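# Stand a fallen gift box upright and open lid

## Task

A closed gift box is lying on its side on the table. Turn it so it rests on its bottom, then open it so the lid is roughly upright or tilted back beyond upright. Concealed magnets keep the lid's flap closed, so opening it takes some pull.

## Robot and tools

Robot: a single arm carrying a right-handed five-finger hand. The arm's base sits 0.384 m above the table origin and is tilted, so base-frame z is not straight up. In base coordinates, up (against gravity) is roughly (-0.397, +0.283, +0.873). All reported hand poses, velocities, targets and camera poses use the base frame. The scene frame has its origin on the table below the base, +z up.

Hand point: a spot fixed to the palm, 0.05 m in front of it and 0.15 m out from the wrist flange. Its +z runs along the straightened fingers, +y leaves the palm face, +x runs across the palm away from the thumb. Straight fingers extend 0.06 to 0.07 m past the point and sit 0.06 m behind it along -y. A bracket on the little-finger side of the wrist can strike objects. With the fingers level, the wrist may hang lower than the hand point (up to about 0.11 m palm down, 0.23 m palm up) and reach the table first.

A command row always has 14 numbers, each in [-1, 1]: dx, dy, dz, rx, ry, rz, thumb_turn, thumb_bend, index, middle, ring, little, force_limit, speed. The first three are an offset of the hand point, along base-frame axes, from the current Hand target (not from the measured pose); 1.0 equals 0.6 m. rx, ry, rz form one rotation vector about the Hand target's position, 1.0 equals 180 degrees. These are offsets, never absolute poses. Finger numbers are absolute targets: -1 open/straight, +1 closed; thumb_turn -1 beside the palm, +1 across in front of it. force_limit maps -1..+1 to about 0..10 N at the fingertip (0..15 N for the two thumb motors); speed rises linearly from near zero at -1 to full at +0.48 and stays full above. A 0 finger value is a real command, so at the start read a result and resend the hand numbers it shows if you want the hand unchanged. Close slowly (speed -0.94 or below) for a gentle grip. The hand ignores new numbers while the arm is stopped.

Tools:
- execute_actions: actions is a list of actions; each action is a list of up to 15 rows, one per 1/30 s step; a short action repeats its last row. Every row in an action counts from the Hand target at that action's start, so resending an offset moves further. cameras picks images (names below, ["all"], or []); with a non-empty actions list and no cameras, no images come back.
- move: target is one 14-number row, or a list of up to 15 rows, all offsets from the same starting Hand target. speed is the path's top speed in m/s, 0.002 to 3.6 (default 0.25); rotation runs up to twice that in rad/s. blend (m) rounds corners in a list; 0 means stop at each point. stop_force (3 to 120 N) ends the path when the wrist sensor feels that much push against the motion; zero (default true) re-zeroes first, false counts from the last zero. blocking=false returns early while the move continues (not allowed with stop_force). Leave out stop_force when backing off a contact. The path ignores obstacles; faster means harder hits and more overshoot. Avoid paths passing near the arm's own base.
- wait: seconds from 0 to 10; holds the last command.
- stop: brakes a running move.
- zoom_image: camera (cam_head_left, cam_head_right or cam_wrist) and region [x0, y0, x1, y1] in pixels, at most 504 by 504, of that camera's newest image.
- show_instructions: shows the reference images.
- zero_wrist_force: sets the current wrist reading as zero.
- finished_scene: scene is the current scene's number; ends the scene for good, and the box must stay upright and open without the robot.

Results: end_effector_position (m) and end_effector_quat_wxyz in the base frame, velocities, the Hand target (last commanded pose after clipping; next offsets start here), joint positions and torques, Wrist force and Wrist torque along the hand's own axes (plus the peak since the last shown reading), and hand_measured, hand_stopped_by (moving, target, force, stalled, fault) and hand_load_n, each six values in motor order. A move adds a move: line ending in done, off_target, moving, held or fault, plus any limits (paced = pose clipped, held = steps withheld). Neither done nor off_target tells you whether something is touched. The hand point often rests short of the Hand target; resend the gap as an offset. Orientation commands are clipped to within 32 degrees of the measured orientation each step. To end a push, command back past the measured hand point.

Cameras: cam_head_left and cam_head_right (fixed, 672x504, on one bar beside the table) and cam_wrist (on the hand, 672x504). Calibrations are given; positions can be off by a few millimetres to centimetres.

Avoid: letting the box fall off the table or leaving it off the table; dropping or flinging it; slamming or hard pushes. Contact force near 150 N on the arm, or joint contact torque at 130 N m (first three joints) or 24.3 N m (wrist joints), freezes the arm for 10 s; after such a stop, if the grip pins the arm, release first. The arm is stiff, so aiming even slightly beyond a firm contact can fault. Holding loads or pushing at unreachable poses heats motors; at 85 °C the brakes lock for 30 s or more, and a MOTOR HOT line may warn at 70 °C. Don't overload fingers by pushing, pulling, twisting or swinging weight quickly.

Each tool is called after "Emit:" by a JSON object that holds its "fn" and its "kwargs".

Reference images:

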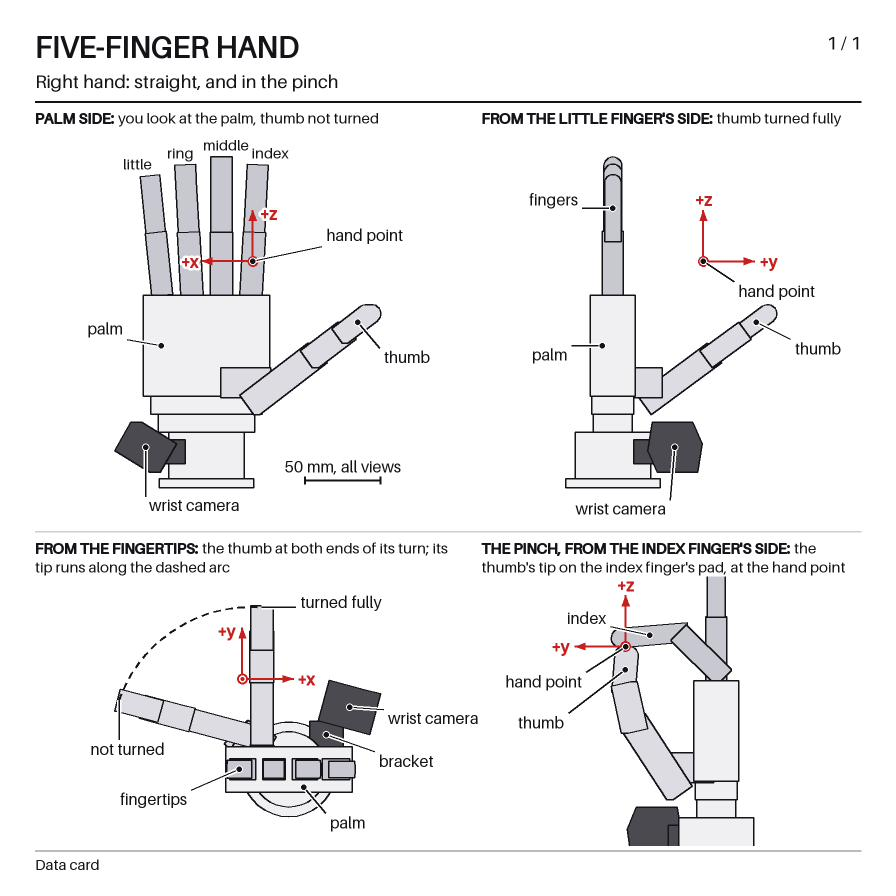

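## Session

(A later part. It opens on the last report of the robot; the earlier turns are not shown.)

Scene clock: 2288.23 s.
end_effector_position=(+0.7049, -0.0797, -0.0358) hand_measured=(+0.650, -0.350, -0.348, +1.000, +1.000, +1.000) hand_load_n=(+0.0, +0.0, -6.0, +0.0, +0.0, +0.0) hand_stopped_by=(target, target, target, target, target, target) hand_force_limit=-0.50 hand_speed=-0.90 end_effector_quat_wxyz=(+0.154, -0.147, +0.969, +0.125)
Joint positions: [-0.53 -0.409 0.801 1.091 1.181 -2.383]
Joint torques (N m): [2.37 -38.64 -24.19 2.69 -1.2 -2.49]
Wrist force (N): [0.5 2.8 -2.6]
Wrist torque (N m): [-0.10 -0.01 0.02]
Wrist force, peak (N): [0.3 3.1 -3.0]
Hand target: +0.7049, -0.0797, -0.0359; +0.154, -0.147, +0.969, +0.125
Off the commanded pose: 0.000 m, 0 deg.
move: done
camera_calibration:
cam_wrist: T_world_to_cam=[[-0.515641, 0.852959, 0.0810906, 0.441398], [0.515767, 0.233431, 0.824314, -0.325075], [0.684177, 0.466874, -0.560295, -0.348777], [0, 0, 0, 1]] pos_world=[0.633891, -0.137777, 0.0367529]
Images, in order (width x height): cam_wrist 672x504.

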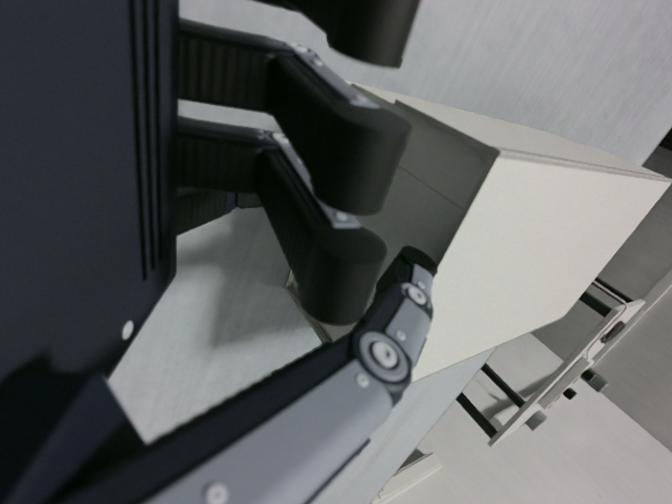

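Emit:
{"fn": "move", "kwargs": {"target": [[-0.00146,-0.00738,0.00938,0,0,0,0.65,-0.35,-0.35,1,1,1,-0.5,-0.9],[-0.00146,-0.00738,0.00938,0,0,0,0.65,-0.28,-0.28,1,1,1,-0.5,-0.7],[0.00284,-0.01045,-0.00008,-0.01466,-0.00395,-0.00538,0.65,-0.28,-0.28,1,1,1,-0.5,-0.7],[0.00046,0.00809,-0.0072,-0.01466,-0.00395,-0.00538,0.65,-0.28,-0.28,1,1,1,-0.5,-0.7]], "speed": [0.03,0.03,0.03,0.015], "cameras": ["cam_wrist"]}}

Emit:
{"fn": "zoom_image", "kwargs": {"camera": "cam_wrist", "region": [340, 130, 540, 330]}}

Scene clock: 2376.73 s.
end_effector_position=(+0.7052, -0.0750, -0.0401) hand_measured=(+0.650, -0.280, -0.280, +1.000, +1.000, +1.000) hand_load_n=(+0.0, +0.0, +0.0, +0.0, +0.0, +0.0) hand_stopped_by=(target, target, target, target, target, target) hand_force_limit=-0.50 hand_speed=-0.70 end_effector_quat_wxyz=(+0.157, -0.143, +0.972, +0.100)
Joint positions: [-0.512 -0.444 0.86 1.022 1.219 -2.351]
Joint torques (N m): [15.33 -63.24 3.53 1.31 1.64 2.35]
Wrist force (N): [0.2 -0.6 0.6]
Wrist torque (N m): [-0.10 -0.04 -0.04]
Wrist force, peak (N): [0.7 3.1 -3.0]
Hand target: +0.7052, -0.0749, -0.0402; +0.157, -0.143, +0.972, +0.100
Off the commanded pose: 0.000 m, 0 deg.
move: done
camera_calibration:
cam_wrist: T_world_to_cam=[[-0.501883, 0.864219, 0.0351866, 0.427261], [0.509819, 0.262717, 0.819185, -0.316651], [0.698711, 0.429074, -0.572449, -0.367165], [0, 0, 0, 1]] pos_world=[0.632412, -0.128517, 0.0341785]
Images, in order (width x height): cam_wrist 672x504.

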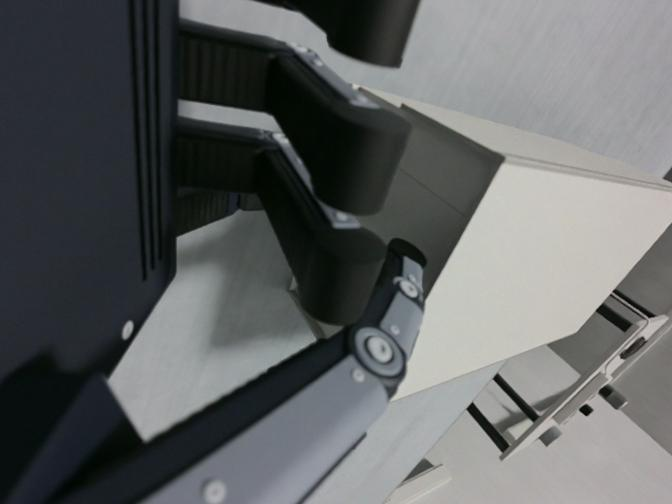

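Scaled by 2.520 from the camera's 672x504 image, which has a finer 960x720 frame.

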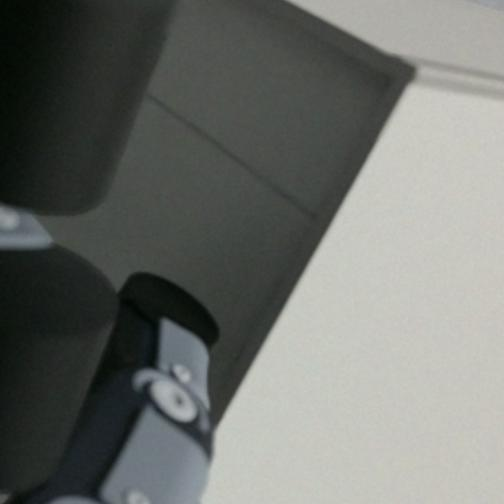

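Emit:
{"fn": "move", "kwargs": {"target": [0.00199,-0.01545,0.00592,0,0,0,0.65,-0.28,-0.28,1,1,1,-0.5,-0.7], "speed": 0.03, "cameras": ["cam_wrist"]}}

Emit:
{"fn": "zoom_image", "kwargs": {"camera": "cam_wrist", "region": [340, 60, 540, 260]}}

Emit:
{"fn": "zoom_image", "kwargs": {"camera": "cam_wrist", "region": [340, 230, 540, 430]}}

Scene clock: 2414.73 s.
end_effector_position=(+0.7064, -0.0840, -0.0367) hand_measured=(+0.650, -0.280, -0.280, +1.000, +1.000, +1.000) hand_load_n=(+0.0, +0.0, +0.0, +0.0, +0.0, +0.0) hand_stopped_by=(target, target, target, target, target, target) hand_force_limit=-0.50 hand_speed=-0.70 end_effector_quat_wxyz=(+0.157, -0.143, +0.972, +0.100)
Joint positions: [-0.523 -0.436 0.836 1.043 1.217 -2.363]
Joint torques (N m): [3.86 -40.43 -22.61 4.99 -3.12 -2.75]
Wrist force (N): [0.1 -0.6 0.7]
Wrist torque (N m): [-0.13 -0.03 0.02]
Wrist force, peak (N): [0.1 -1.0 0.9]
Hand target: +0.7064, -0.0841, -0.0366; +0.157, -0.143, +0.972, +0.100
Off the commanded pose: 0.000 m, 0 deg.
move: done
camera_calibration:
cam_wrist: T_world_to_cam=[[-0.501886, 0.864218, 0.0351894, 0.435473], [0.509763, 0.262682, 0.819232, -0.317603], [0.698751, 0.429099, -0.572382, -0.362149], [0, 0, 0, 1]] pos_world=[0.633512, -0.137517, 0.0375785]
Images, in order (width x height): cam_wrist 672x504.

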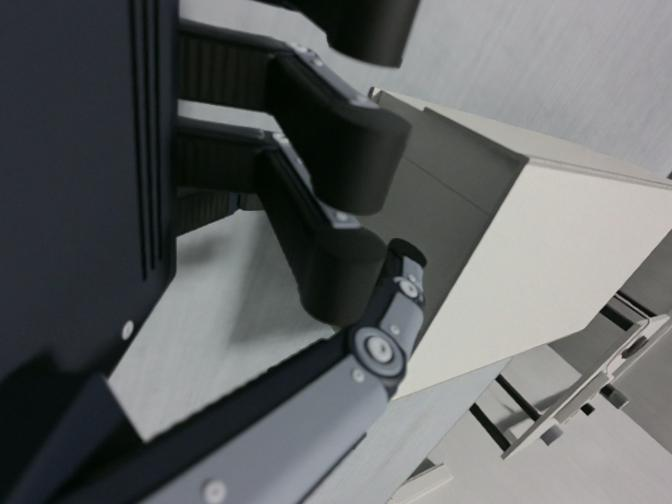

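Scaled by 2.520 from the camera's 672x504 image, which has a finer 960x720 frame.

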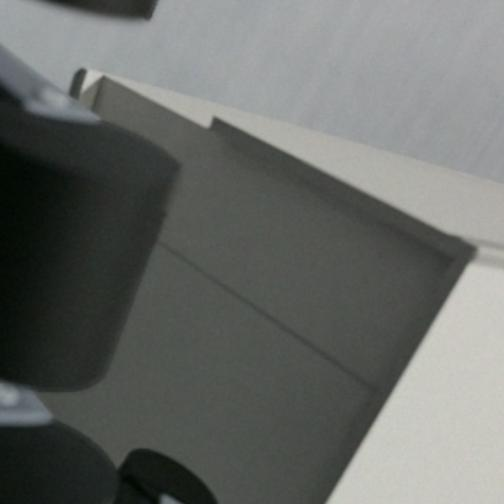

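Scaled by 2.520 from the camera's 672x504 image, which has a finer 960x720 frame.

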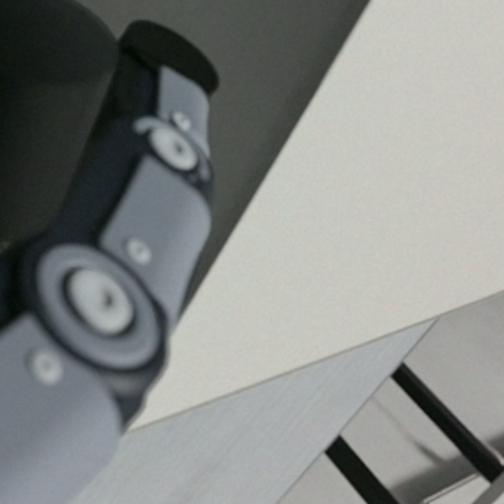

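Emit:
{"fn": "zero_wrist_force", "kwargs": {}}

Emit:
{"fn": "move", "kwargs": {"target": [[0,0,0,0,0,0,0.65,0,-0.25,1,1,1,-0.5,-0.7],[0.00086,-0.00061,-0.00189,-0.02224,-0.006,-0.00817,0.65,0,-0.25,1,1,1,-0.5,-0.7],[-0.00206,0.02206,-0.01058,-0.02224,-0.006,-0.00817,0.65,0,-0.25,1,1,1,-0.5,-0.7]], "speed": [0.03,0.03,0.015], "cameras": ["cam_wrist"]}}

Emit:
{"fn": "zoom_image", "kwargs": {"camera": "cam_wrist", "region": [340, 60, 540, 260]}}

Wrist force sensor zeroed.

Scene clock: 2544.17 s.
end_effector_position=(+0.7052, -0.0711, -0.0429) hand_measured=(+0.650, +0.000, -0.250, +1.000, +1.000, +1.000) hand_load_n=(+0.0, +0.0, +0.0, +0.0, +0.0, +0.0) hand_stopped_by=(target, target, target, target, target, target) hand_force_limit=-0.50 hand_speed=-0.70 end_effector_quat_wxyz=(+0.163, -0.137, +0.975, +0.063)
Joint positions: [-0.488 -0.496 0.939 0.932 1.278 -2.308]
Joint torques (N m): [15.27 -64.29 2.22 1.04 1.73 2.11]
Wrist force (N, zeroed by zero_wrist_force): [-0.2 -0.2 -0.2]
Wrist torque (N m, zeroed by zero_wrist_force): [0.01 0.05 -0.09]
Wrist force, peak (N, zeroed by zero_wrist_force): [-0.1 0.6 -0.3]
Hand target: +0.7051, -0.0709, -0.0430; +0.163, -0.137, +0.975, +0.063
Off the commanded pose: 0.000 m, 0 deg.
move: done
camera_calibration:
cam_wrist: T_world_to_cam=[[-0.479579, 0.876804, -0.0349143, 0.405977], [0.501735, 0.306639, 0.808848, -0.307008], [0.719907, 0.370389, -0.586981, -0.39014], [0, 0, 0, 1]] pos_world=[0.629599, -0.117319, 0.0334926]
Images, in order (width x height): cam_wrist 672x504.

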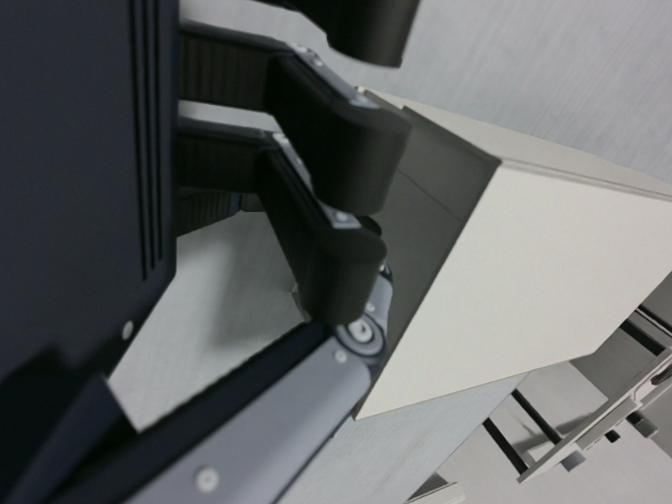

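Scaled by 2.520 from the camera's 672x504 image, which has a finer 960x720 frame.

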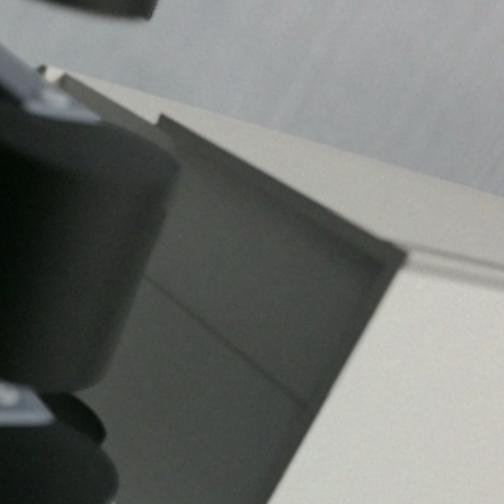

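Emit:
{"fn": "move", "kwargs": {"target": [0.00106,-0.00076,-0.00233,0,0,0,0.65,0,-0.25,1,1,1,-0.5,-0.7], "speed": 0.01, "cameras": ["cam_wrist"]}}

Emit:
{"fn": "zoom_image", "kwargs": {"camera": "cam_wrist", "region": [340, 60, 540, 260]}}

Scene clock: 2569.30 s.
end_effector_position=(+0.7057, -0.0713, -0.0443) hand_measured=(+0.650, +0.000, -0.250, +1.000, +1.000, +1.000) hand_load_n=(+0.0, +0.0, -3.5, +0.0, +0.0, +0.5) hand_stopped_by=(target, target, target, target, target, target) hand_force_limit=-0.50 hand_speed=-0.70 end_effector_quat_wxyz=(+0.163, -0.137, +0.975, +0.063)
Joint positions: [-0.488 -0.492 0.936 0.931 1.278 -2.308]
Joint torques (N m): [3.96 -37.22 -21.6 1.39 0.74 -2.31]
Wrist force (N, zeroed by zero_wrist_force): [0.2 1.1 -2.7]
Wrist torque (N m, zeroed by zero_wrist_force): [0.08 0.00 -0.06]
Wrist force, peak (N, zeroed by zero_wrist_force): [0.2 1.1 -2.7]
Hand target: +0.7058, -0.0714, -0.0444; +0.163, -0.137, +0.975, +0.063
Off the commanded pose: 0.000 m, 0 deg.
move: done
camera_calibration:
cam_wrist: T_world_to_cam=[[-0.479438, 0.876881, -0.0349245, 0.406399], [0.501763, 0.306556, 0.808862, -0.306112], [0.719982, 0.370275, -0.586961, -0.391343], [0, 0, 0, 1]] pos_world=[0.630199, -0.117619, 0.0320927]
Images, in order (width x height): cam_wrist 672x504.

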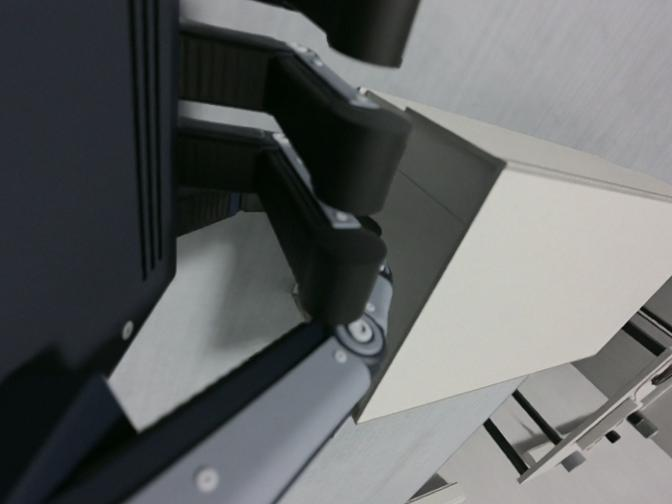

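Scaled by 2.520 from the camera's 672x504 image, which has a finer 960x720 frame.

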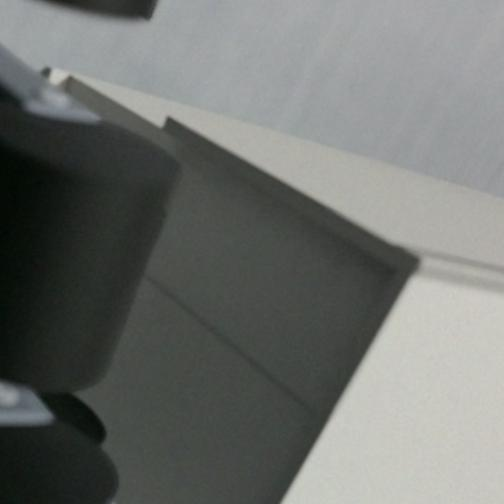

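Emit:
{"fn": "move", "kwargs": {"target": [0,0,0,0,0,0,0.65,-0.2,-0.25,1,1,1,-0.5,-0.9], "speed": 0.01}}

Emit:
{"fn": "move", "kwargs": {"target": [0,0,0,0,0,0,0.65,-0.24,-0.25,1,1,1,-0.5,-0.9], "speed": 0.01, "cameras": ["cam_wrist"]}}

Emit:
{"fn": "zoom_image", "kwargs": {"camera": "cam_wrist", "region": [340, 130, 540, 330]}}

Scene clock: 2587.57 s.
end_effector_position=(+0.7058, -0.0714, -0.0444) hand_measured=(+0.650, -0.200, -0.250, +1.000, +1.000, +1.000) hand_load_n=(+0.0, +0.0, -4.0, +0.0, +0.0, +0.0) hand_stopped_by=(target, target, target, target, target, target) hand_force_limit=-0.50 hand_speed=-0.90 end_effector_quat_wxyz=(+0.163, -0.137, +0.975, +0.063)
Joint positions: [-0.488 -0.492 0.935 0.931 1.278 -2.308]
Joint torques (N m): [3.92 -37.22 -21.93 4.18 -2.5 -2.33]
Wrist force (N, zeroed by zero_wrist_force): [0.0 1.1 -3.5]
Wrist torque (N m, zeroed by zero_wrist_force): [0.07 0.02 -0.07]
Wrist force, peak (N, zeroed by zero_wrist_force): [-0.2 1.5 -3.6]
Hand target: +0.7058, -0.0714, -0.0444; +0.163, -0.137, +0.975, +0.063
Off the commanded pose: 0.000 m, 0 deg.
move: done

Scene clock: 2588.10 s.
end_effector_position=(+0.7058, -0.0714, -0.0444) hand_measured=(+0.650, -0.240, -0.250, +1.000, +1.000, +1.000) hand_load_n=(+0.0, +0.0, -4.0, +0.0, +0.0, +0.0) hand_stopped_by=(target, target, target, target, target, target) hand_force_limit=-0.50 hand_speed=-0.90 end_effector_quat_wxyz=(+0.163, -0.137, +0.975, +0.063)
Joint positions: [-0.488 -0.492 0.935 0.931 1.278 -2.308]
Joint torques (N m): [4.77 -38.01 -22.53 4.32 -2.46 -2.41]
Wrist force (N, zeroed by zero_wrist_force): [-0.1 1.1 -3.1]
Wrist torque (N m, zeroed by zero_wrist_force): [0.06 0.02 -0.08]
Wrist force, peak (N, zeroed by zero_wrist_force): [-0.1 1.2 -3.6]
Hand target: +0.7058, -0.0714, -0.0444; +0.163, -0.137, +0.975, +0.063
Off the commanded pose: 0.000 m, 0 deg.
move: done
camera_calibration:
cam_wrist: T_world_to_cam=[[-0.479544, 0.876822, -0.0349427, 0.406457], [0.501699, 0.30662, 0.808877, -0.305984], [0.719955, 0.370362, -0.586938, -0.391376], [0, 0, 0, 1]] pos_world=[0.630199, -0.117619, 0.0319927]
Images, in order (width x height): cam_wrist 672x504.

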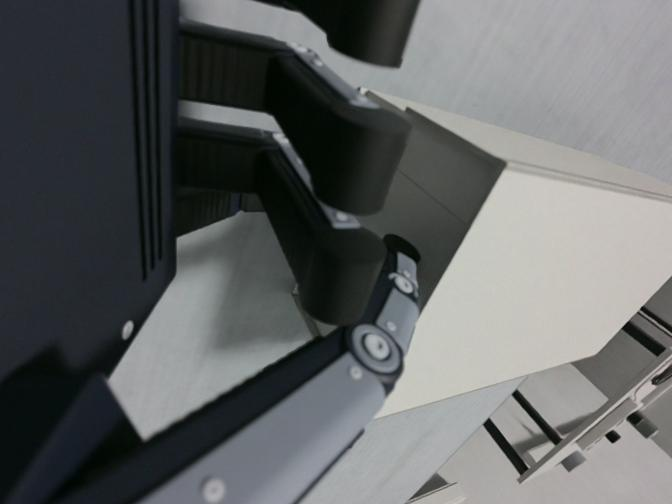

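Scaled by 2.520 from the camera's 672x504 image, which has a finer 960x720 frame.

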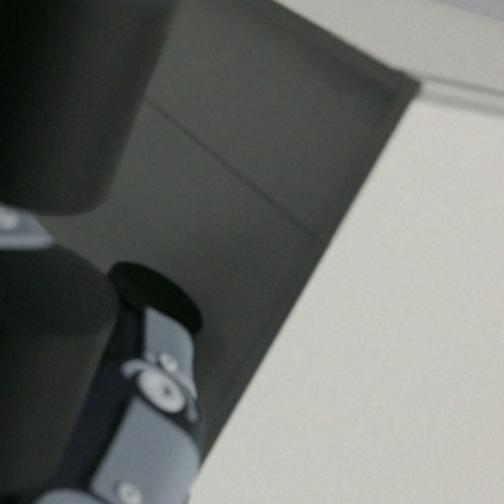

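Emit:
{"fn": "move", "kwargs": {"target": [0,0,0,0,0,0,0.65,-0.28,-0.25,1,1,1,-0.5,-0.9], "speed": 0.01}}

Emit:
{"fn": "move", "kwargs": {"target": [0,0,0,0,0,0,0.65,-0.31,-0.25,1,1,1,-0.5,-0.9], "speed": 0.01, "cameras": ["cam_wrist"]}}

Emit:
{"fn": "zoom_image", "kwargs": {"camera": "cam_wrist", "region": [340, 130, 540, 330]}}

Scene clock: 2600.50 s.
end_effector_position=(+0.7058, -0.0714, -0.0444) hand_measured=(+0.650, -0.280, -0.250, +1.000, +1.000, +1.000) hand_load_n=(+0.0, +0.0, -4.0, +0.0, +0.0, +0.0) hand_stopped_by=(target, target, target, target, target, target) hand_force_limit=-0.50 hand_speed=-0.90 end_effector_quat_wxyz=(+0.163, -0.137, +0.975, +0.063)
Joint positions: [-0.488 -0.492 0.935 0.931 1.278 -2.308]
Joint torques (N m): [4.42 -38.51 -22.2 4.37 -2.41 -2.43]
Wrist force (N, zeroed by zero_wrist_force): [0.0 1.4 -3.2]
Wrist torque (N m, zeroed by zero_wrist_force): [0.09 0.01 -0.06]
Wrist force, peak (N, zeroed by zero_wrist_force): [0.0 1.2 -3.7]
Hand target: +0.7058, -0.0714, -0.0444; +0.163, -0.137, +0.975, +0.063
Off the commanded pose: 0.000 m, 0 deg.
move: done

Scene clock: 2601.00 s.
end_effector_position=(+0.7058, -0.0714, -0.0444) hand_measured=(+0.650, -0.310, -0.250, +1.000, +1.000, +1.000) hand_load_n=(+0.0, -0.5, -0.5, +0.0, +0.0, +0.0) hand_stopped_by=(target, target, target, target, target, target) hand_force_limit=-0.50 hand_speed=-0.90 end_effector_quat_wxyz=(+0.163, -0.137, +0.975, +0.063)
Joint positions: [-0.488 -0.492 0.935 0.931 1.278 -2.308]
Joint torques (N m): [5.47 -40.34 -21.86 4.37 -2.26 -2.35]
Wrist force (N, zeroed by zero_wrist_force): [-0.2 0.3 -0.3]
Wrist torque (N m, zeroed by zero_wrist_force): [0.04 0.06 -0.10]
Wrist force, peak (N, zeroed by zero_wrist_force): [0.2 1.3 -3.2]
Hand target: +0.7058, -0.0714, -0.0444; +0.163, -0.137, +0.975, +0.063
Off the commanded pose: 0.000 m, 0 deg.
move: done
camera_calibration:
cam_wrist: T_world_to_cam=[[-0.479579, 0.876804, -0.0349143, 0.406476], [0.501735, 0.306639, 0.808848, -0.306004], [0.719907, 0.370389, -0.586981, -0.391341], [0, 0, 0, 1]] pos_world=[0.630199, -0.117619, 0.0319926]
Images, in order (width x height): cam_wrist 672x504.

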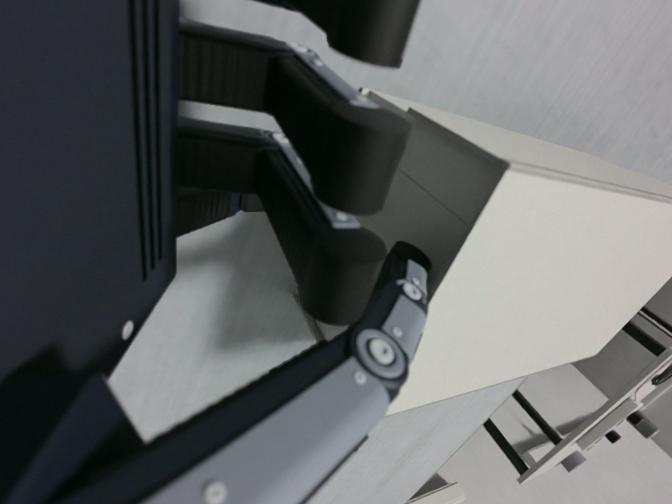

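Scaled by 2.520 from the camera's 672x504 image, which has a finer 960x720 frame.

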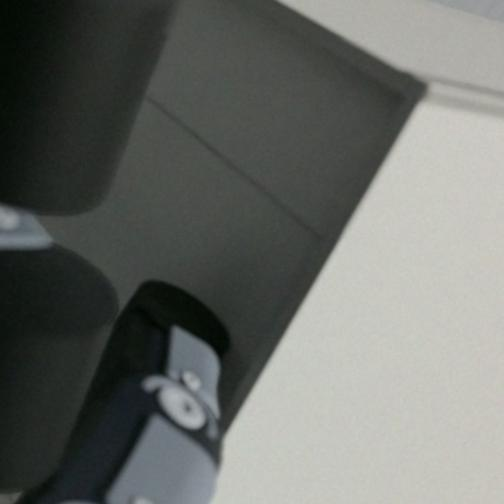

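Emit:
{"fn": "move", "kwargs": {"target": [-0.00054,0.00095,0.00078,0.01011,0.00273,0.00371,0.65,-0.31,-0.25,1,1,1,-0.5,-0.9], "speed": 0.01, "cameras": ["cam_wrist"]}}

Emit:
{"fn": "zoom_image", "kwargs": {"camera": "cam_wrist", "region": [340, 130, 540, 330]}}

Scene clock: 2637.90 s.
end_effector_position=(+0.7054, -0.0708, -0.0439) hand_measured=(+0.650, -0.310, -0.250, +1.000, +1.000, +1.000) hand_load_n=(+0.0, +0.0, +0.5, +0.0, +0.0, +0.0) hand_stopped_by=(target, target, target, target, target, target) hand_force_limit=-0.50 hand_speed=-0.90 end_effector_quat_wxyz=(+0.160, -0.139, +0.974, +0.080)
Joint positions: [-0.496 -0.472 0.907 0.966 1.252 -2.324]
Joint torques (N m): [4.43 -40.77 -23.78 4.82 -2.89 -2.74]
Wrist force (N, zeroed by zero_wrist_force): [-0.2 -0.4 0.0]
Wrist torque (N m, zeroed by zero_wrist_force): [-0.01 0.05 0.00]
Wrist force, peak (N, zeroed by zero_wrist_force): [-0.2 0.5 -0.5]
Hand target: +0.7054, -0.0708, -0.0439; +0.160, -0.139, +0.974, +0.080
Off the commanded pose: 0.000 m, 0 deg.
move: done
camera_calibration:
cam_wrist: T_world_to_cam=[[-0.489739, 0.871862, -0.003402, 0.414089], [0.505187, 0.286948, 0.813908, -0.31004], [0.710592, 0.396884, -0.580983, -0.382392], [0, 0, 0, 1]] pos_world=[0.631148, -0.120298, 0.03159]
Images, in order (width x height): cam_wrist 672x504.

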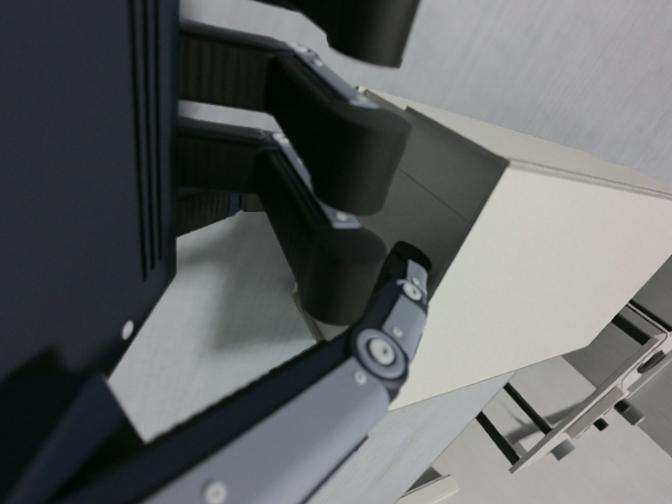

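Scaled by 2.520 from the camera's 672x504 image, which has a finer 960x720 frame.

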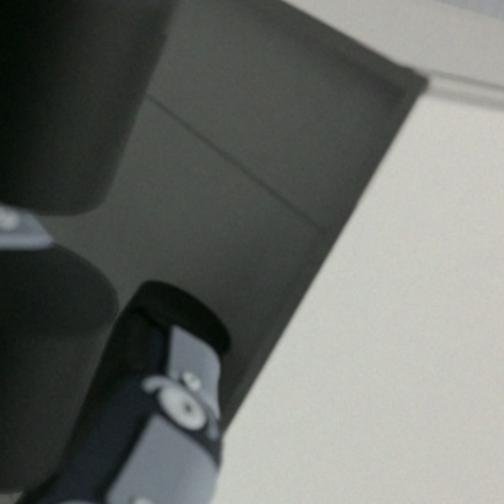

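Emit:
{"fn": "move", "kwargs": {"target": [[-0.00093,0.00066,0.00204,0,0,0,0.65,-0.31,-0.25,1,1,1,-0.5,-0.9],[-0.00093,0.00066,0.00204,0,0,0,0.65,-0.31,-0.28,1,1,1,-0.5,-0.9]], "speed": 0.01}}

Scene clock: 2650.43 s.
end_effector_position=(+0.7049, -0.0704, -0.0427) hand_measured=(+0.650, -0.310, -0.280, +1.000, +1.000, +1.000) hand_load_n=(+0.0, +0.0, -0.5, +0.0, +0.0, +0.0) hand_stopped_by=(target, target, target, target, target, target) hand_force_limit=-0.50 hand_speed=-0.90 end_effector_quat_wxyz=(+0.160, -0.139, +0.974, +0.080)
Joint positions: [-0.496 -0.475 0.91 0.966 1.251 -2.324]
Joint torques (N m): [15.36 -63.7 3.6 1 -1.57 2.01]
Wrist force (N, zeroed by zero_wrist_force): [0.1 0.6 -0.5]
Wrist torque (N m, zeroed by zero_wrist_force): [0.06 0.04 0.02]
Wrist force, peak (N, zeroed by zero_wrist_force): [-0.3 0.9 -0.4]
Hand target: +0.7049, -0.0704, -0.0427; +0.160, -0.139, +0.974, +0.080
Off the commanded pose: 0.000 m, 0 deg.
move: done

Emit:
{"fn": "move", "kwargs": {"target": [[-0.00099,0.00071,0.00218,0,0,0,0.65,-0.31,-0.28,1,1,1,-0.5,-0.9],[-0.00099,0.00071,0.00218,0,0,0,0.65,-0.31,-0.31,1,1,1,-0.5,-0.9]], "speed": 0.01, "cameras": ["cam_wrist"]}}

Emit:
{"fn": "zoom_image", "kwargs": {"camera": "cam_wrist", "region": [340, 130, 540, 330]}}

Scene clock: 2660.13 s.
end_effector_position=(+0.7043, -0.0700, -0.0414) hand_measured=(+0.650, -0.310, -0.310, +1.000, +1.000, +1.000) hand_load_n=(+0.0, -0.5, -3.0, +0.0, +0.0, +0.0) hand_stopped_by=(target, target, target, target, target, target) hand_force_limit=-0.50 hand_speed=-0.90 end_effector_quat_wxyz=(+0.160, -0.139, +0.974, +0.080)
Joint positions: [-0.496 -0.478 0.914 0.966 1.251 -2.324]
Joint torques (N m): [13.7 -62.82 3.31 1.05 1.6 2.1]
Wrist force (N, zeroed by zero_wrist_force): [0.3 2.9 -1.7]
Wrist torque (N m, zeroed by zero_wrist_force): [0.09 0.05 0.05]
Wrist force, peak (N, zeroed by zero_wrist_force): [0.5 3.2 -1.7]
Hand target: +0.7043, -0.0700, -0.0414; +0.160, -0.139, +0.974, +0.080
Off the commanded pose: 0.000 m, 0 deg.
move: done
camera_calibration:
cam_wrist: T_world_to_cam=[[-0.489886, 0.871781, -0.00295732, 0.412883], [0.505215, 0.28666, 0.813993, -0.311752], [0.710471, 0.39727, -0.580868, -0.380285], [0, 0, 0, 1]] pos_world=[0.629949, -0.1195, 0.03409]
Images, in order (width x height): cam_wrist 672x504.

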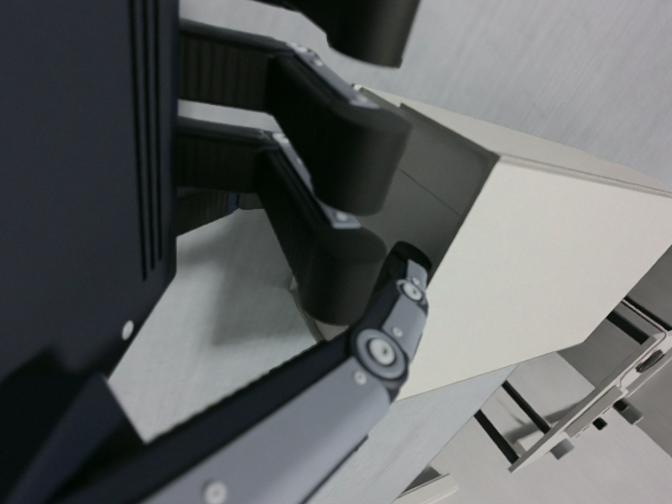

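Scaled by 2.520 from the camera's 672x504 image, which has a finer 960x720 frame.

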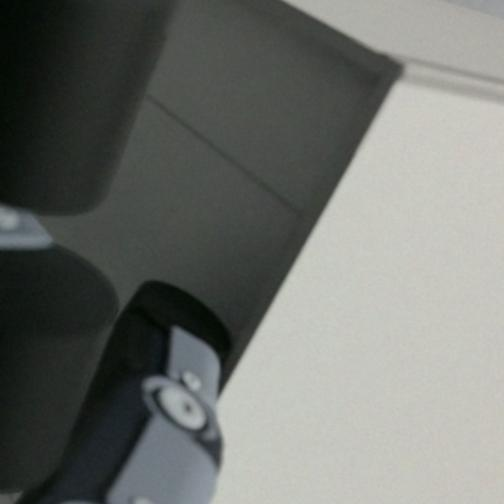

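Emit:
{"fn": "zoom_image", "kwargs": {"camera": "cam_wrist", "region": [390, 220, 470, 300]}}

Scaled by 6.300 from the camera's 672x504 image, which has a finer 960x720 frame.

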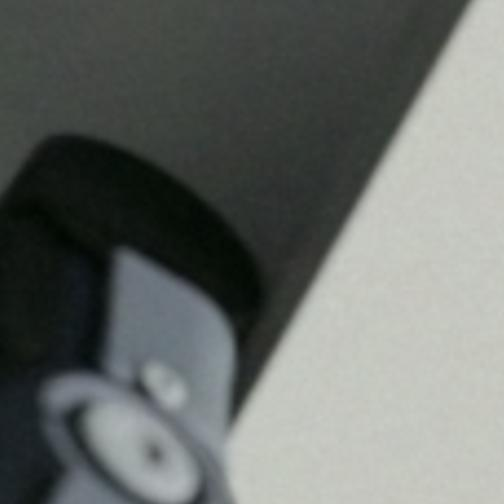

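Emit:
{"fn": "move", "kwargs": {"target": [[-0.00106,0.00076,0.00233,0,0,0,0.65,-0.31,-0.31,1,1,1,-0.5,-0.9],[-0.00106,0.00076,0.00233,0,0,0,0.65,-0.31,-0.34,1,1,1,-0.5,-0.9]], "speed": 0.01, "cameras": ["cam_wrist"]}}

Emit:
{"fn": "zoom_image", "kwargs": {"camera": "cam_wrist", "region": [340, 130, 540, 330]}}

Emit:
{"fn": "zoom_image", "kwargs": {"camera": "cam_wrist", "region": [390, 220, 470, 300]}}

Scene clock: 2682.67 s.
end_effector_position=(+0.7037, -0.0695, -0.0400) hand_measured=(+0.650, -0.310, -0.338, +1.000, +1.000, +1.000) hand_load_n=(+0.0, -1.0, -7.0, +0.0, +0.0, +0.0) hand_stopped_by=(target, target, target, target, target, target) hand_force_limit=-0.50 hand_speed=-0.90 end_effector_quat_wxyz=(+0.160, -0.139, +0.974, +0.080)
Joint positions: [-0.496 -0.482 0.918 0.966 1.251 -2.324]
Joint torques (N m): [12.66 -63.26 2.23 0.98 1.43 2.06]
Wrist force (N, zeroed by zero_wrist_force): [1.0 4.3 -3.1]
Wrist torque (N m, zeroed by zero_wrist_force): [0.06 0.12 0.05]
Wrist force, peak (N, zeroed by zero_wrist_force): [1.2 4.8 -3.5]
Hand target: +0.7037, -0.0695, -0.0400; +0.160, -0.139, +0.974, +0.080
Off the commanded pose: 0.000 m, 0 deg.
move: done
camera_calibration:
cam_wrist: T_world_to_cam=[[-0.489886, 0.871781, -0.00295732, 0.412244], [0.505215, 0.28666, 0.813993, -0.312704], [0.710471, 0.39727, -0.580868, -0.379204], [0, 0, 0, 1]] pos_world=[0.629349, -0.1191, 0.03549]
Images, in order (width x height): cam_wrist 672x504.

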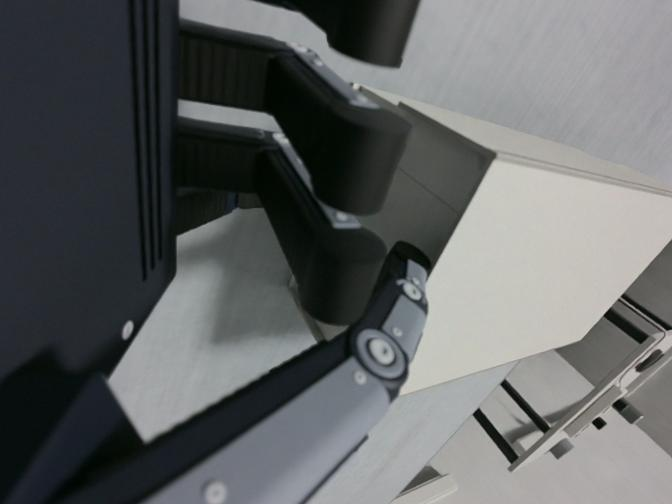

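Scaled by 2.520 from the camera's 672x504 image, which has a finer 960x720 frame.

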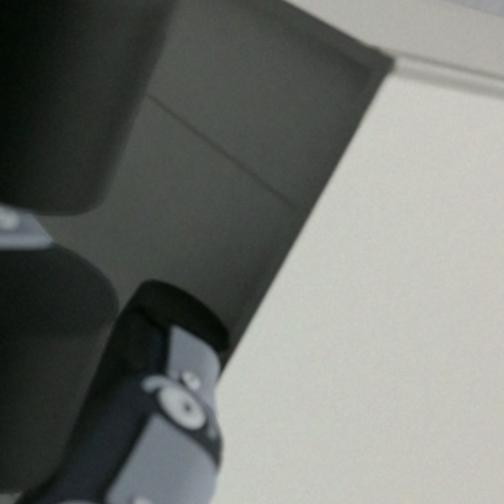

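Scaled by 6.300 from the camera's 672x504 image, which has a finer 960x720 frame.

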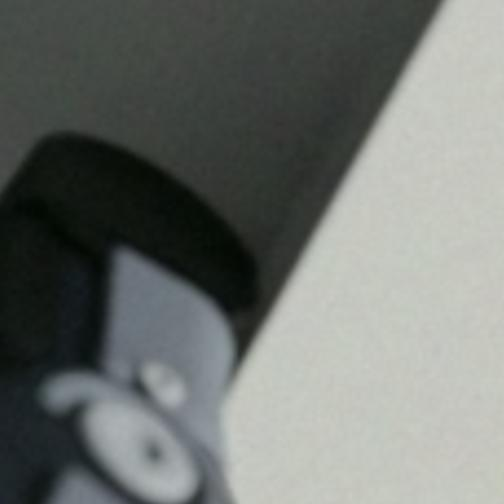

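Emit:
{"fn": "move", "kwargs": {"target": [[-0.00146,0.00104,0.0032,0,0,0,0.65,-0.31,-0.34,1,1,1,-0.5,-0.9],[-0.00146,0.00104,0.0032,0,0,0,0.65,-0.31,-0.37,1,1,1,-0.5,-0.9]], "speed": 0.01, "cameras": ["cam_wrist"]}}

Emit:
{"fn": "zoom_image", "kwargs": {"camera": "cam_wrist", "region": [340, 130, 540, 330]}}

Emit:
{"fn": "zoom_image", "kwargs": {"camera": "cam_wrist", "region": [390, 220, 470, 300]}}

Scene clock: 2707.40 s.
end_effector_position=(+0.7028, -0.0689, -0.0381) hand_measured=(+0.650, -0.310, -0.368, +1.000, +1.000, +1.000) hand_load_n=(+0.0, -0.5, -6.5, +0.0, +0.0, +0.0) hand_stopped_by=(target, target, target, target, target, target) hand_force_limit=-0.50 hand_speed=-0.90 end_effector_quat_wxyz=(+0.160, -0.139, +0.974, +0.080)
Joint positions: [-0.496 -0.487 0.923 0.966 1.251 -2.323]
Joint torques (N m): [12.66 -63.71 2.84 0.88 1.45 2.29]
Wrist force (N, zeroed by zero_wrist_force): [0.9 4.6 -2.6]
Wrist torque (N m, zeroed by zero_wrist_force): [0.11 0.09 0.05]
Wrist force, peak (N, zeroed by zero_wrist_force): [1.1 4.6 -3.6]
Hand target: +0.7028, -0.0689, -0.0381; +0.160, -0.139, +0.974, +0.080
Off the commanded pose: 0.000 m, 0 deg.
move: done
camera_calibration:
cam_wrist: T_world_to_cam=[[-0.489886, 0.871781, -0.00295732, 0.411198], [0.505215, 0.28666, 0.813993, -0.313996], [0.710471, 0.39727, -0.580868, -0.377739], [0, 0, 0, 1]] pos_world=[0.628449, -0.1184, 0.03739]
Images, in order (width x height): cam_wrist 672x504.

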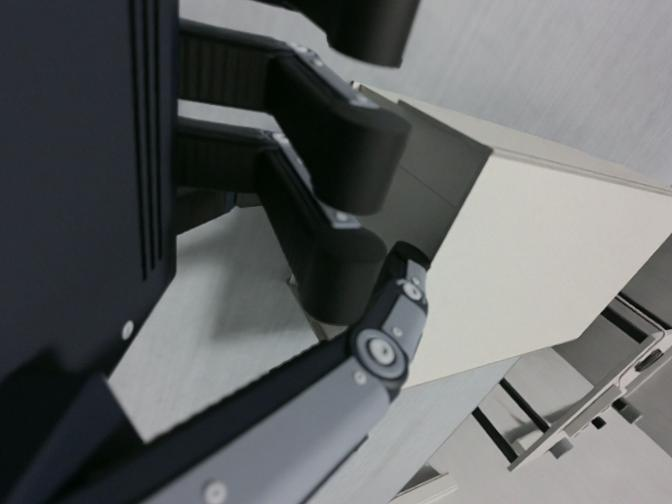

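Scaled by 2.520 from the camera's 672x504 image, which has a finer 960x720 frame.

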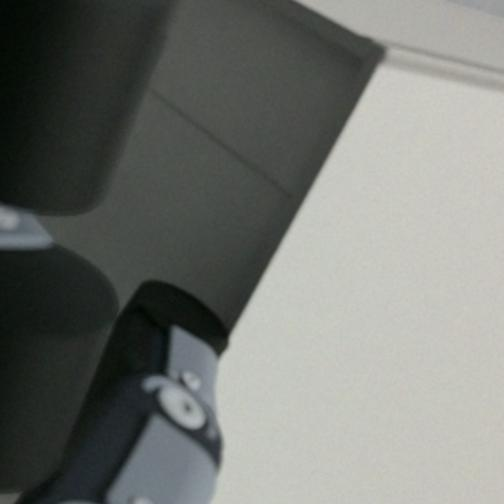

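Scaled by 6.300 from the camera's 672x504 image, which has a finer 960x720 frame.

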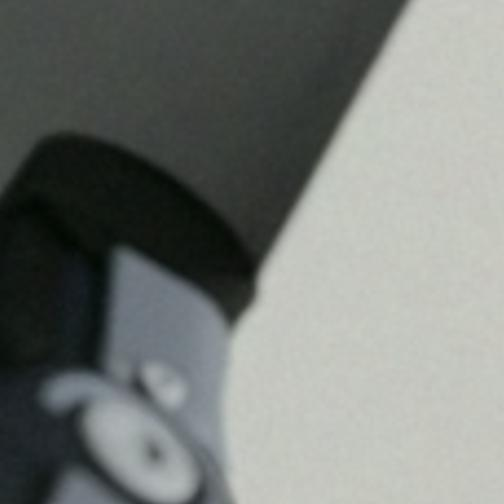

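Emit:
{"fn": "move", "kwargs": {"target": [[-0.00278,-0.00643,0.01229,0,0,0,0.65,-0.31,-0.37,1,1,1,-0.5,-0.9],[-0.00278,-0.00643,0.01229,0,0,0,0.65,-0.1,-0.2,1,1,1,-0.5,-0.7],[0.00581,-0.0078,-0.0101,-0.04803,-0.01295,-0.01763,0.65,-0.1,-0.2,1,1,1,-0.5,-0.7],[0.00322,0.01229,-0.0178,-0.04803,-0.01295,-0.01763,0.65,-0.1,-0.2,1,1,1,-0.5,-0.7]], "speed": [0.03,0.03,0.04,0.015], "cameras": ["cam_wrist"]}}

Emit:
{"fn": "zoom_image", "kwargs": {"camera": "cam_wrist", "region": [340, 60, 540, 260]}}

Scene clock: 2805.53 s.
end_effector_position=(+0.7022, -0.0708, -0.0394) hand_measured=(+0.650, -0.310, -0.368, +1.000, +1.000, +1.000) hand_load_n=(+0.0, +0.0, -18.0, +0.0, +0.0, +0.5) hand_stopped_by=(target, target, target, target, target, target) hand_force_limit=-0.50 hand_speed=-0.90 end_effector_quat_wxyz=(+0.160, -0.138, +0.974, +0.081)
Joint positions: [-0.499 -0.485 0.923 0.965 1.25 -2.323]
Joint torques (N m): [-0.12 0.53 -0.04 0.23 -0.16 -0.11]
Wrist force (N, zeroed by zero_wrist_force): [-3.3 12.9 -8.0]
Wrist torque (N m, zeroed by zero_wrist_force): [0.15 -0.09 0.03]
Wrist force, peak (N, zeroed by zero_wrist_force): [-3.3 13.3 -8.2]
Hand target: +0.7022, -0.0708, -0.0394; +0.160, -0.138, +0.974, +0.081
NO CONTROL: BRAKES ON. The controller of the arm reported an emergency stop while the arm waited for this call, through no command of yours: the brakes are set. The arm may sag a little while they close, then stands still. What the arm strikes, pushes or drops without control can cost score or fail the task. A move or wait that this ends or prevents says "fault": that word means this event, not a fault of the arm. Your reply's later calls are not run. Nothing of this call ran. The arm runs no command until a result says that a person gave control back. To wait, call execute_actions with no actions, or call wait with any seconds it accepts: either call returns when control is back, or after at most 30 seconds. The wait itself costs no score and uses none of the scene's actions.
move: fault; path passed 0 of 4 targets
camera_calibration:
cam_wrist: T_world_to_cam=[[-0.487034, 0.873383, -0.00036165, 0.410884], [0.507012, 0.283068, 0.814132, -0.313654], [0.711151, 0.396327, -0.58068, -0.377859], [0, 0, 0, 1]] pos_world=[0.627856, -0.120318, 0.0360891]
Images, in order (width x height): cam_wrist 672x504.

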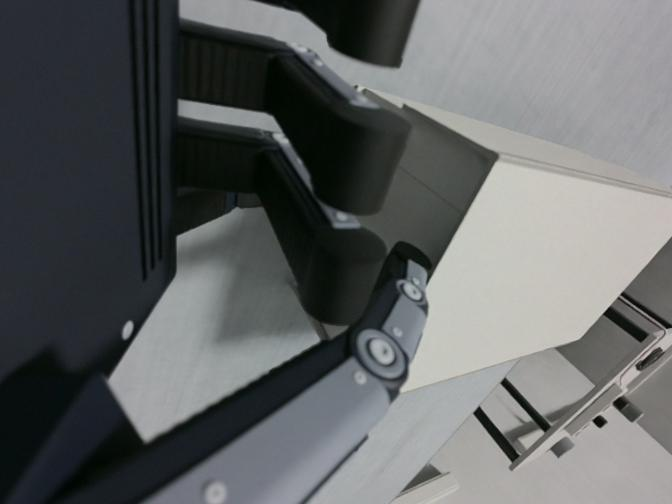

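Scaled by 2.520 from the camera's 672x504 image, which has a finer 960x720 frame.

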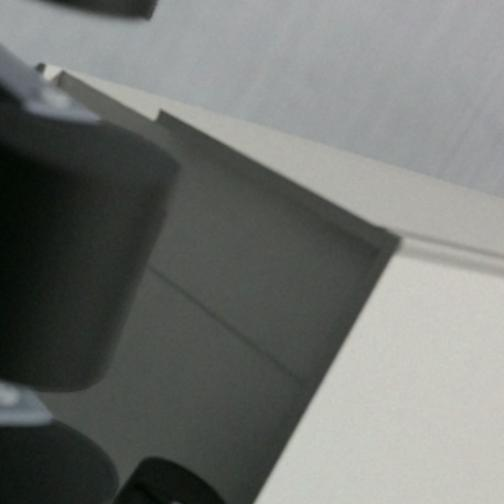

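Emit:
{"fn": "wait", "kwargs": {"seconds": 10}}

Scene clock: 2838.67 s.
end_effector_position=(+0.7022, -0.0708, -0.0394) hand_measured=(+0.650, -0.310, -0.368, +1.000, +1.000, +1.000) hand_load_n=(+0.0, +0.0, -17.5, +0.0, +0.0, +0.0) hand_stopped_by=(target, target, target, target, target, target) hand_force_limit=-0.50 hand_speed=-0.90 end_effector_quat_wxyz=(+0.160, -0.138, +0.974, +0.081)
Joint positions: [-0.499 -0.485 0.923 0.965 1.25 -2.323]
Joint torques (N m): [-0.55 -0.17 0.04 0.15 -0.07 -0.35]
Wrist force (N, zeroed by zero_wrist_force): [-3.3 12.9 -8.1]
Wrist torque (N m, zeroed by zero_wrist_force): [0.14 -0.09 0.03]
Wrist force, peak (N, zeroed by zero_wrist_force): [-3.4 13.5 -8.0]
Hand target: +0.7022, -0.0708, -0.0394; +0.160, -0.138, +0.974, +0.081
NO CONTROL, STILL: no person has given control back yet. Call execute_actions with no actions, or call wait, again.
wait: 0.00 of 10 s (a fault stop came first)

Emit:
{"fn": "wait", "kwargs": {"seconds": 10}}

Scene clock: 2867.10 s.
end_effector_position=(+0.7022, -0.0708, -0.0394) hand_measured=(+0.650, -0.310, -0.368, +1.000, +1.000, +1.000) hand_load_n=(+0.0, +0.0, -18.0, +0.0, +0.0, +0.0) hand_stopped_by=(target, target, target, target, target, target) hand_force_limit=-0.50 hand_speed=-0.90 end_effector_quat_wxyz=(+0.160, -0.138, +0.974, +0.081)
Joint positions: [-0.499 -0.485 0.923 0.965 1.25 -2.323]
Joint torques (N m): [-0.37 0.43 -0.14 0.25 -0.12 -0.21]
Wrist force (N, zeroed by zero_wrist_force): [-3.5 12.8 -7.9]
Wrist torque (N m, zeroed by zero_wrist_force): [0.12 -0.07 0.01]
Wrist force, peak (N, zeroed by zero_wrist_force): [-3.3 13.2 -8.2]
Hand target: +0.7022, -0.0708, -0.0394; +0.160, -0.138, +0.974, +0.081
CONTROL GIVEN BACK BY A PERSON. The stop is reset and the motors are on. The brakes are open. The arm holds where it came to rest, not your last command. Commands run again from your next reply on.
wait: 0.00 of 10 s (a fault stop came first)

Emit:
{"fn": "move", "kwargs": {"target": [[-0.00278,-0.00643,0.01229,0,0,0,0.65,-0.31,-0.37,1,1,1,-0.5,-0.9],[-0.00278,-0.00643,0.01229,0,0,0,0.65,-0.1,-0.2,1,1,1,-0.5,-0.7],[0.00687,-0.0045,-0.00792,-0.04803,-0.01295,-0.01763,0.65,-0.1,-0.2,1,1,1,-0.5,-0.7],[0.00428,0.01559,-0.01562,-0.04803,-0.01295,-0.01763,0.65,-0.1,-0.2,1,1,1,-0.5,-0.7]], "speed": [0.03,0.03,0.04,0.015], "cameras": ["cam_wrist"]}}

Emit:
{"fn": "zoom_image", "kwargs": {"camera": "cam_wrist", "region": [340, 60, 540, 260]}}

Scene clock: 2897.30 s.
end_effector_position=(+0.7048, -0.0617, -0.0487) hand_measured=(+0.650, -0.100, -0.200, +1.000, +1.000, +1.000) hand_load_n=(+0.0, +0.0, +0.0, +0.0, +0.0, +0.0) hand_stopped_by=(target, target, target, target, target, target) hand_force_limit=-0.50 hand_speed=-0.70 end_effector_quat_wxyz=(+0.171, -0.124, +0.977, +0.000) end_effector_velocity=(-0.001, +0.001, -0.001) end_effector_angular_velocity=(+0.001, +0.002, -0.003)
Joint positions: [-0.439 -0.57 1.059 0.789 1.389 -2.235]
Joint velocities: [0.001 -0.001 0.005 -0.003 0.001 0.003]
Joint torques (N m): [16.59 -63.05 4.61 0.97 1.85 2.26]
Wrist force (N, zeroed by zero_wrist_force): [0.2 0.0 -0.1]
Wrist torque (N m, zeroed by zero_wrist_force): [0.08 -0.02 -0.06]
Wrist force, peak (N, zeroed by zero_wrist_force): [-3.2 13.2 -7.9]
Hand target: +0.7048, -0.0615, -0.0488; +0.171, -0.124, +0.977, +0.000
Off the commanded pose: 0.000 m, 0 deg.
CONTROL GIVEN BACK BY A PERSON, as an earlier result said. Commands run again.
move: done
camera_calibration:
cam_wrist: T_world_to_cam=[[-0.434997, 0.88745, -0.152349, 0.36094], [0.492697, 0.376208, 0.784676, -0.29557], [0.753676, 0.26627, -0.600893, -0.42764], [0, 0, 0, 1]] pos_world=[0.624937, -0.0952529, 0.0299499]
Images, in order (width x height): cam_wrist 672x504.

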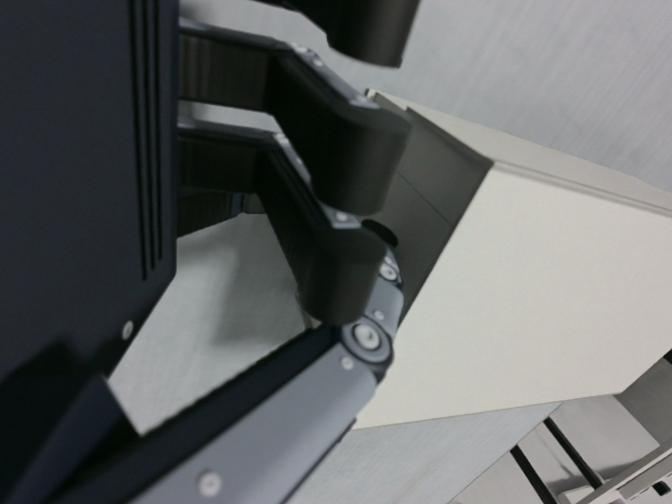

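Scaled by 2.520 from the camera's 672x504 image, which has a finer 960x720 frame.

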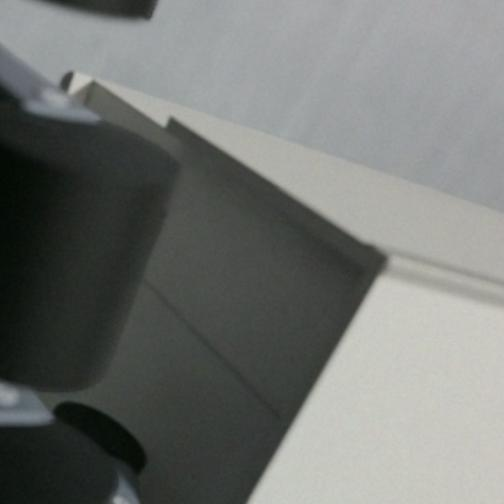

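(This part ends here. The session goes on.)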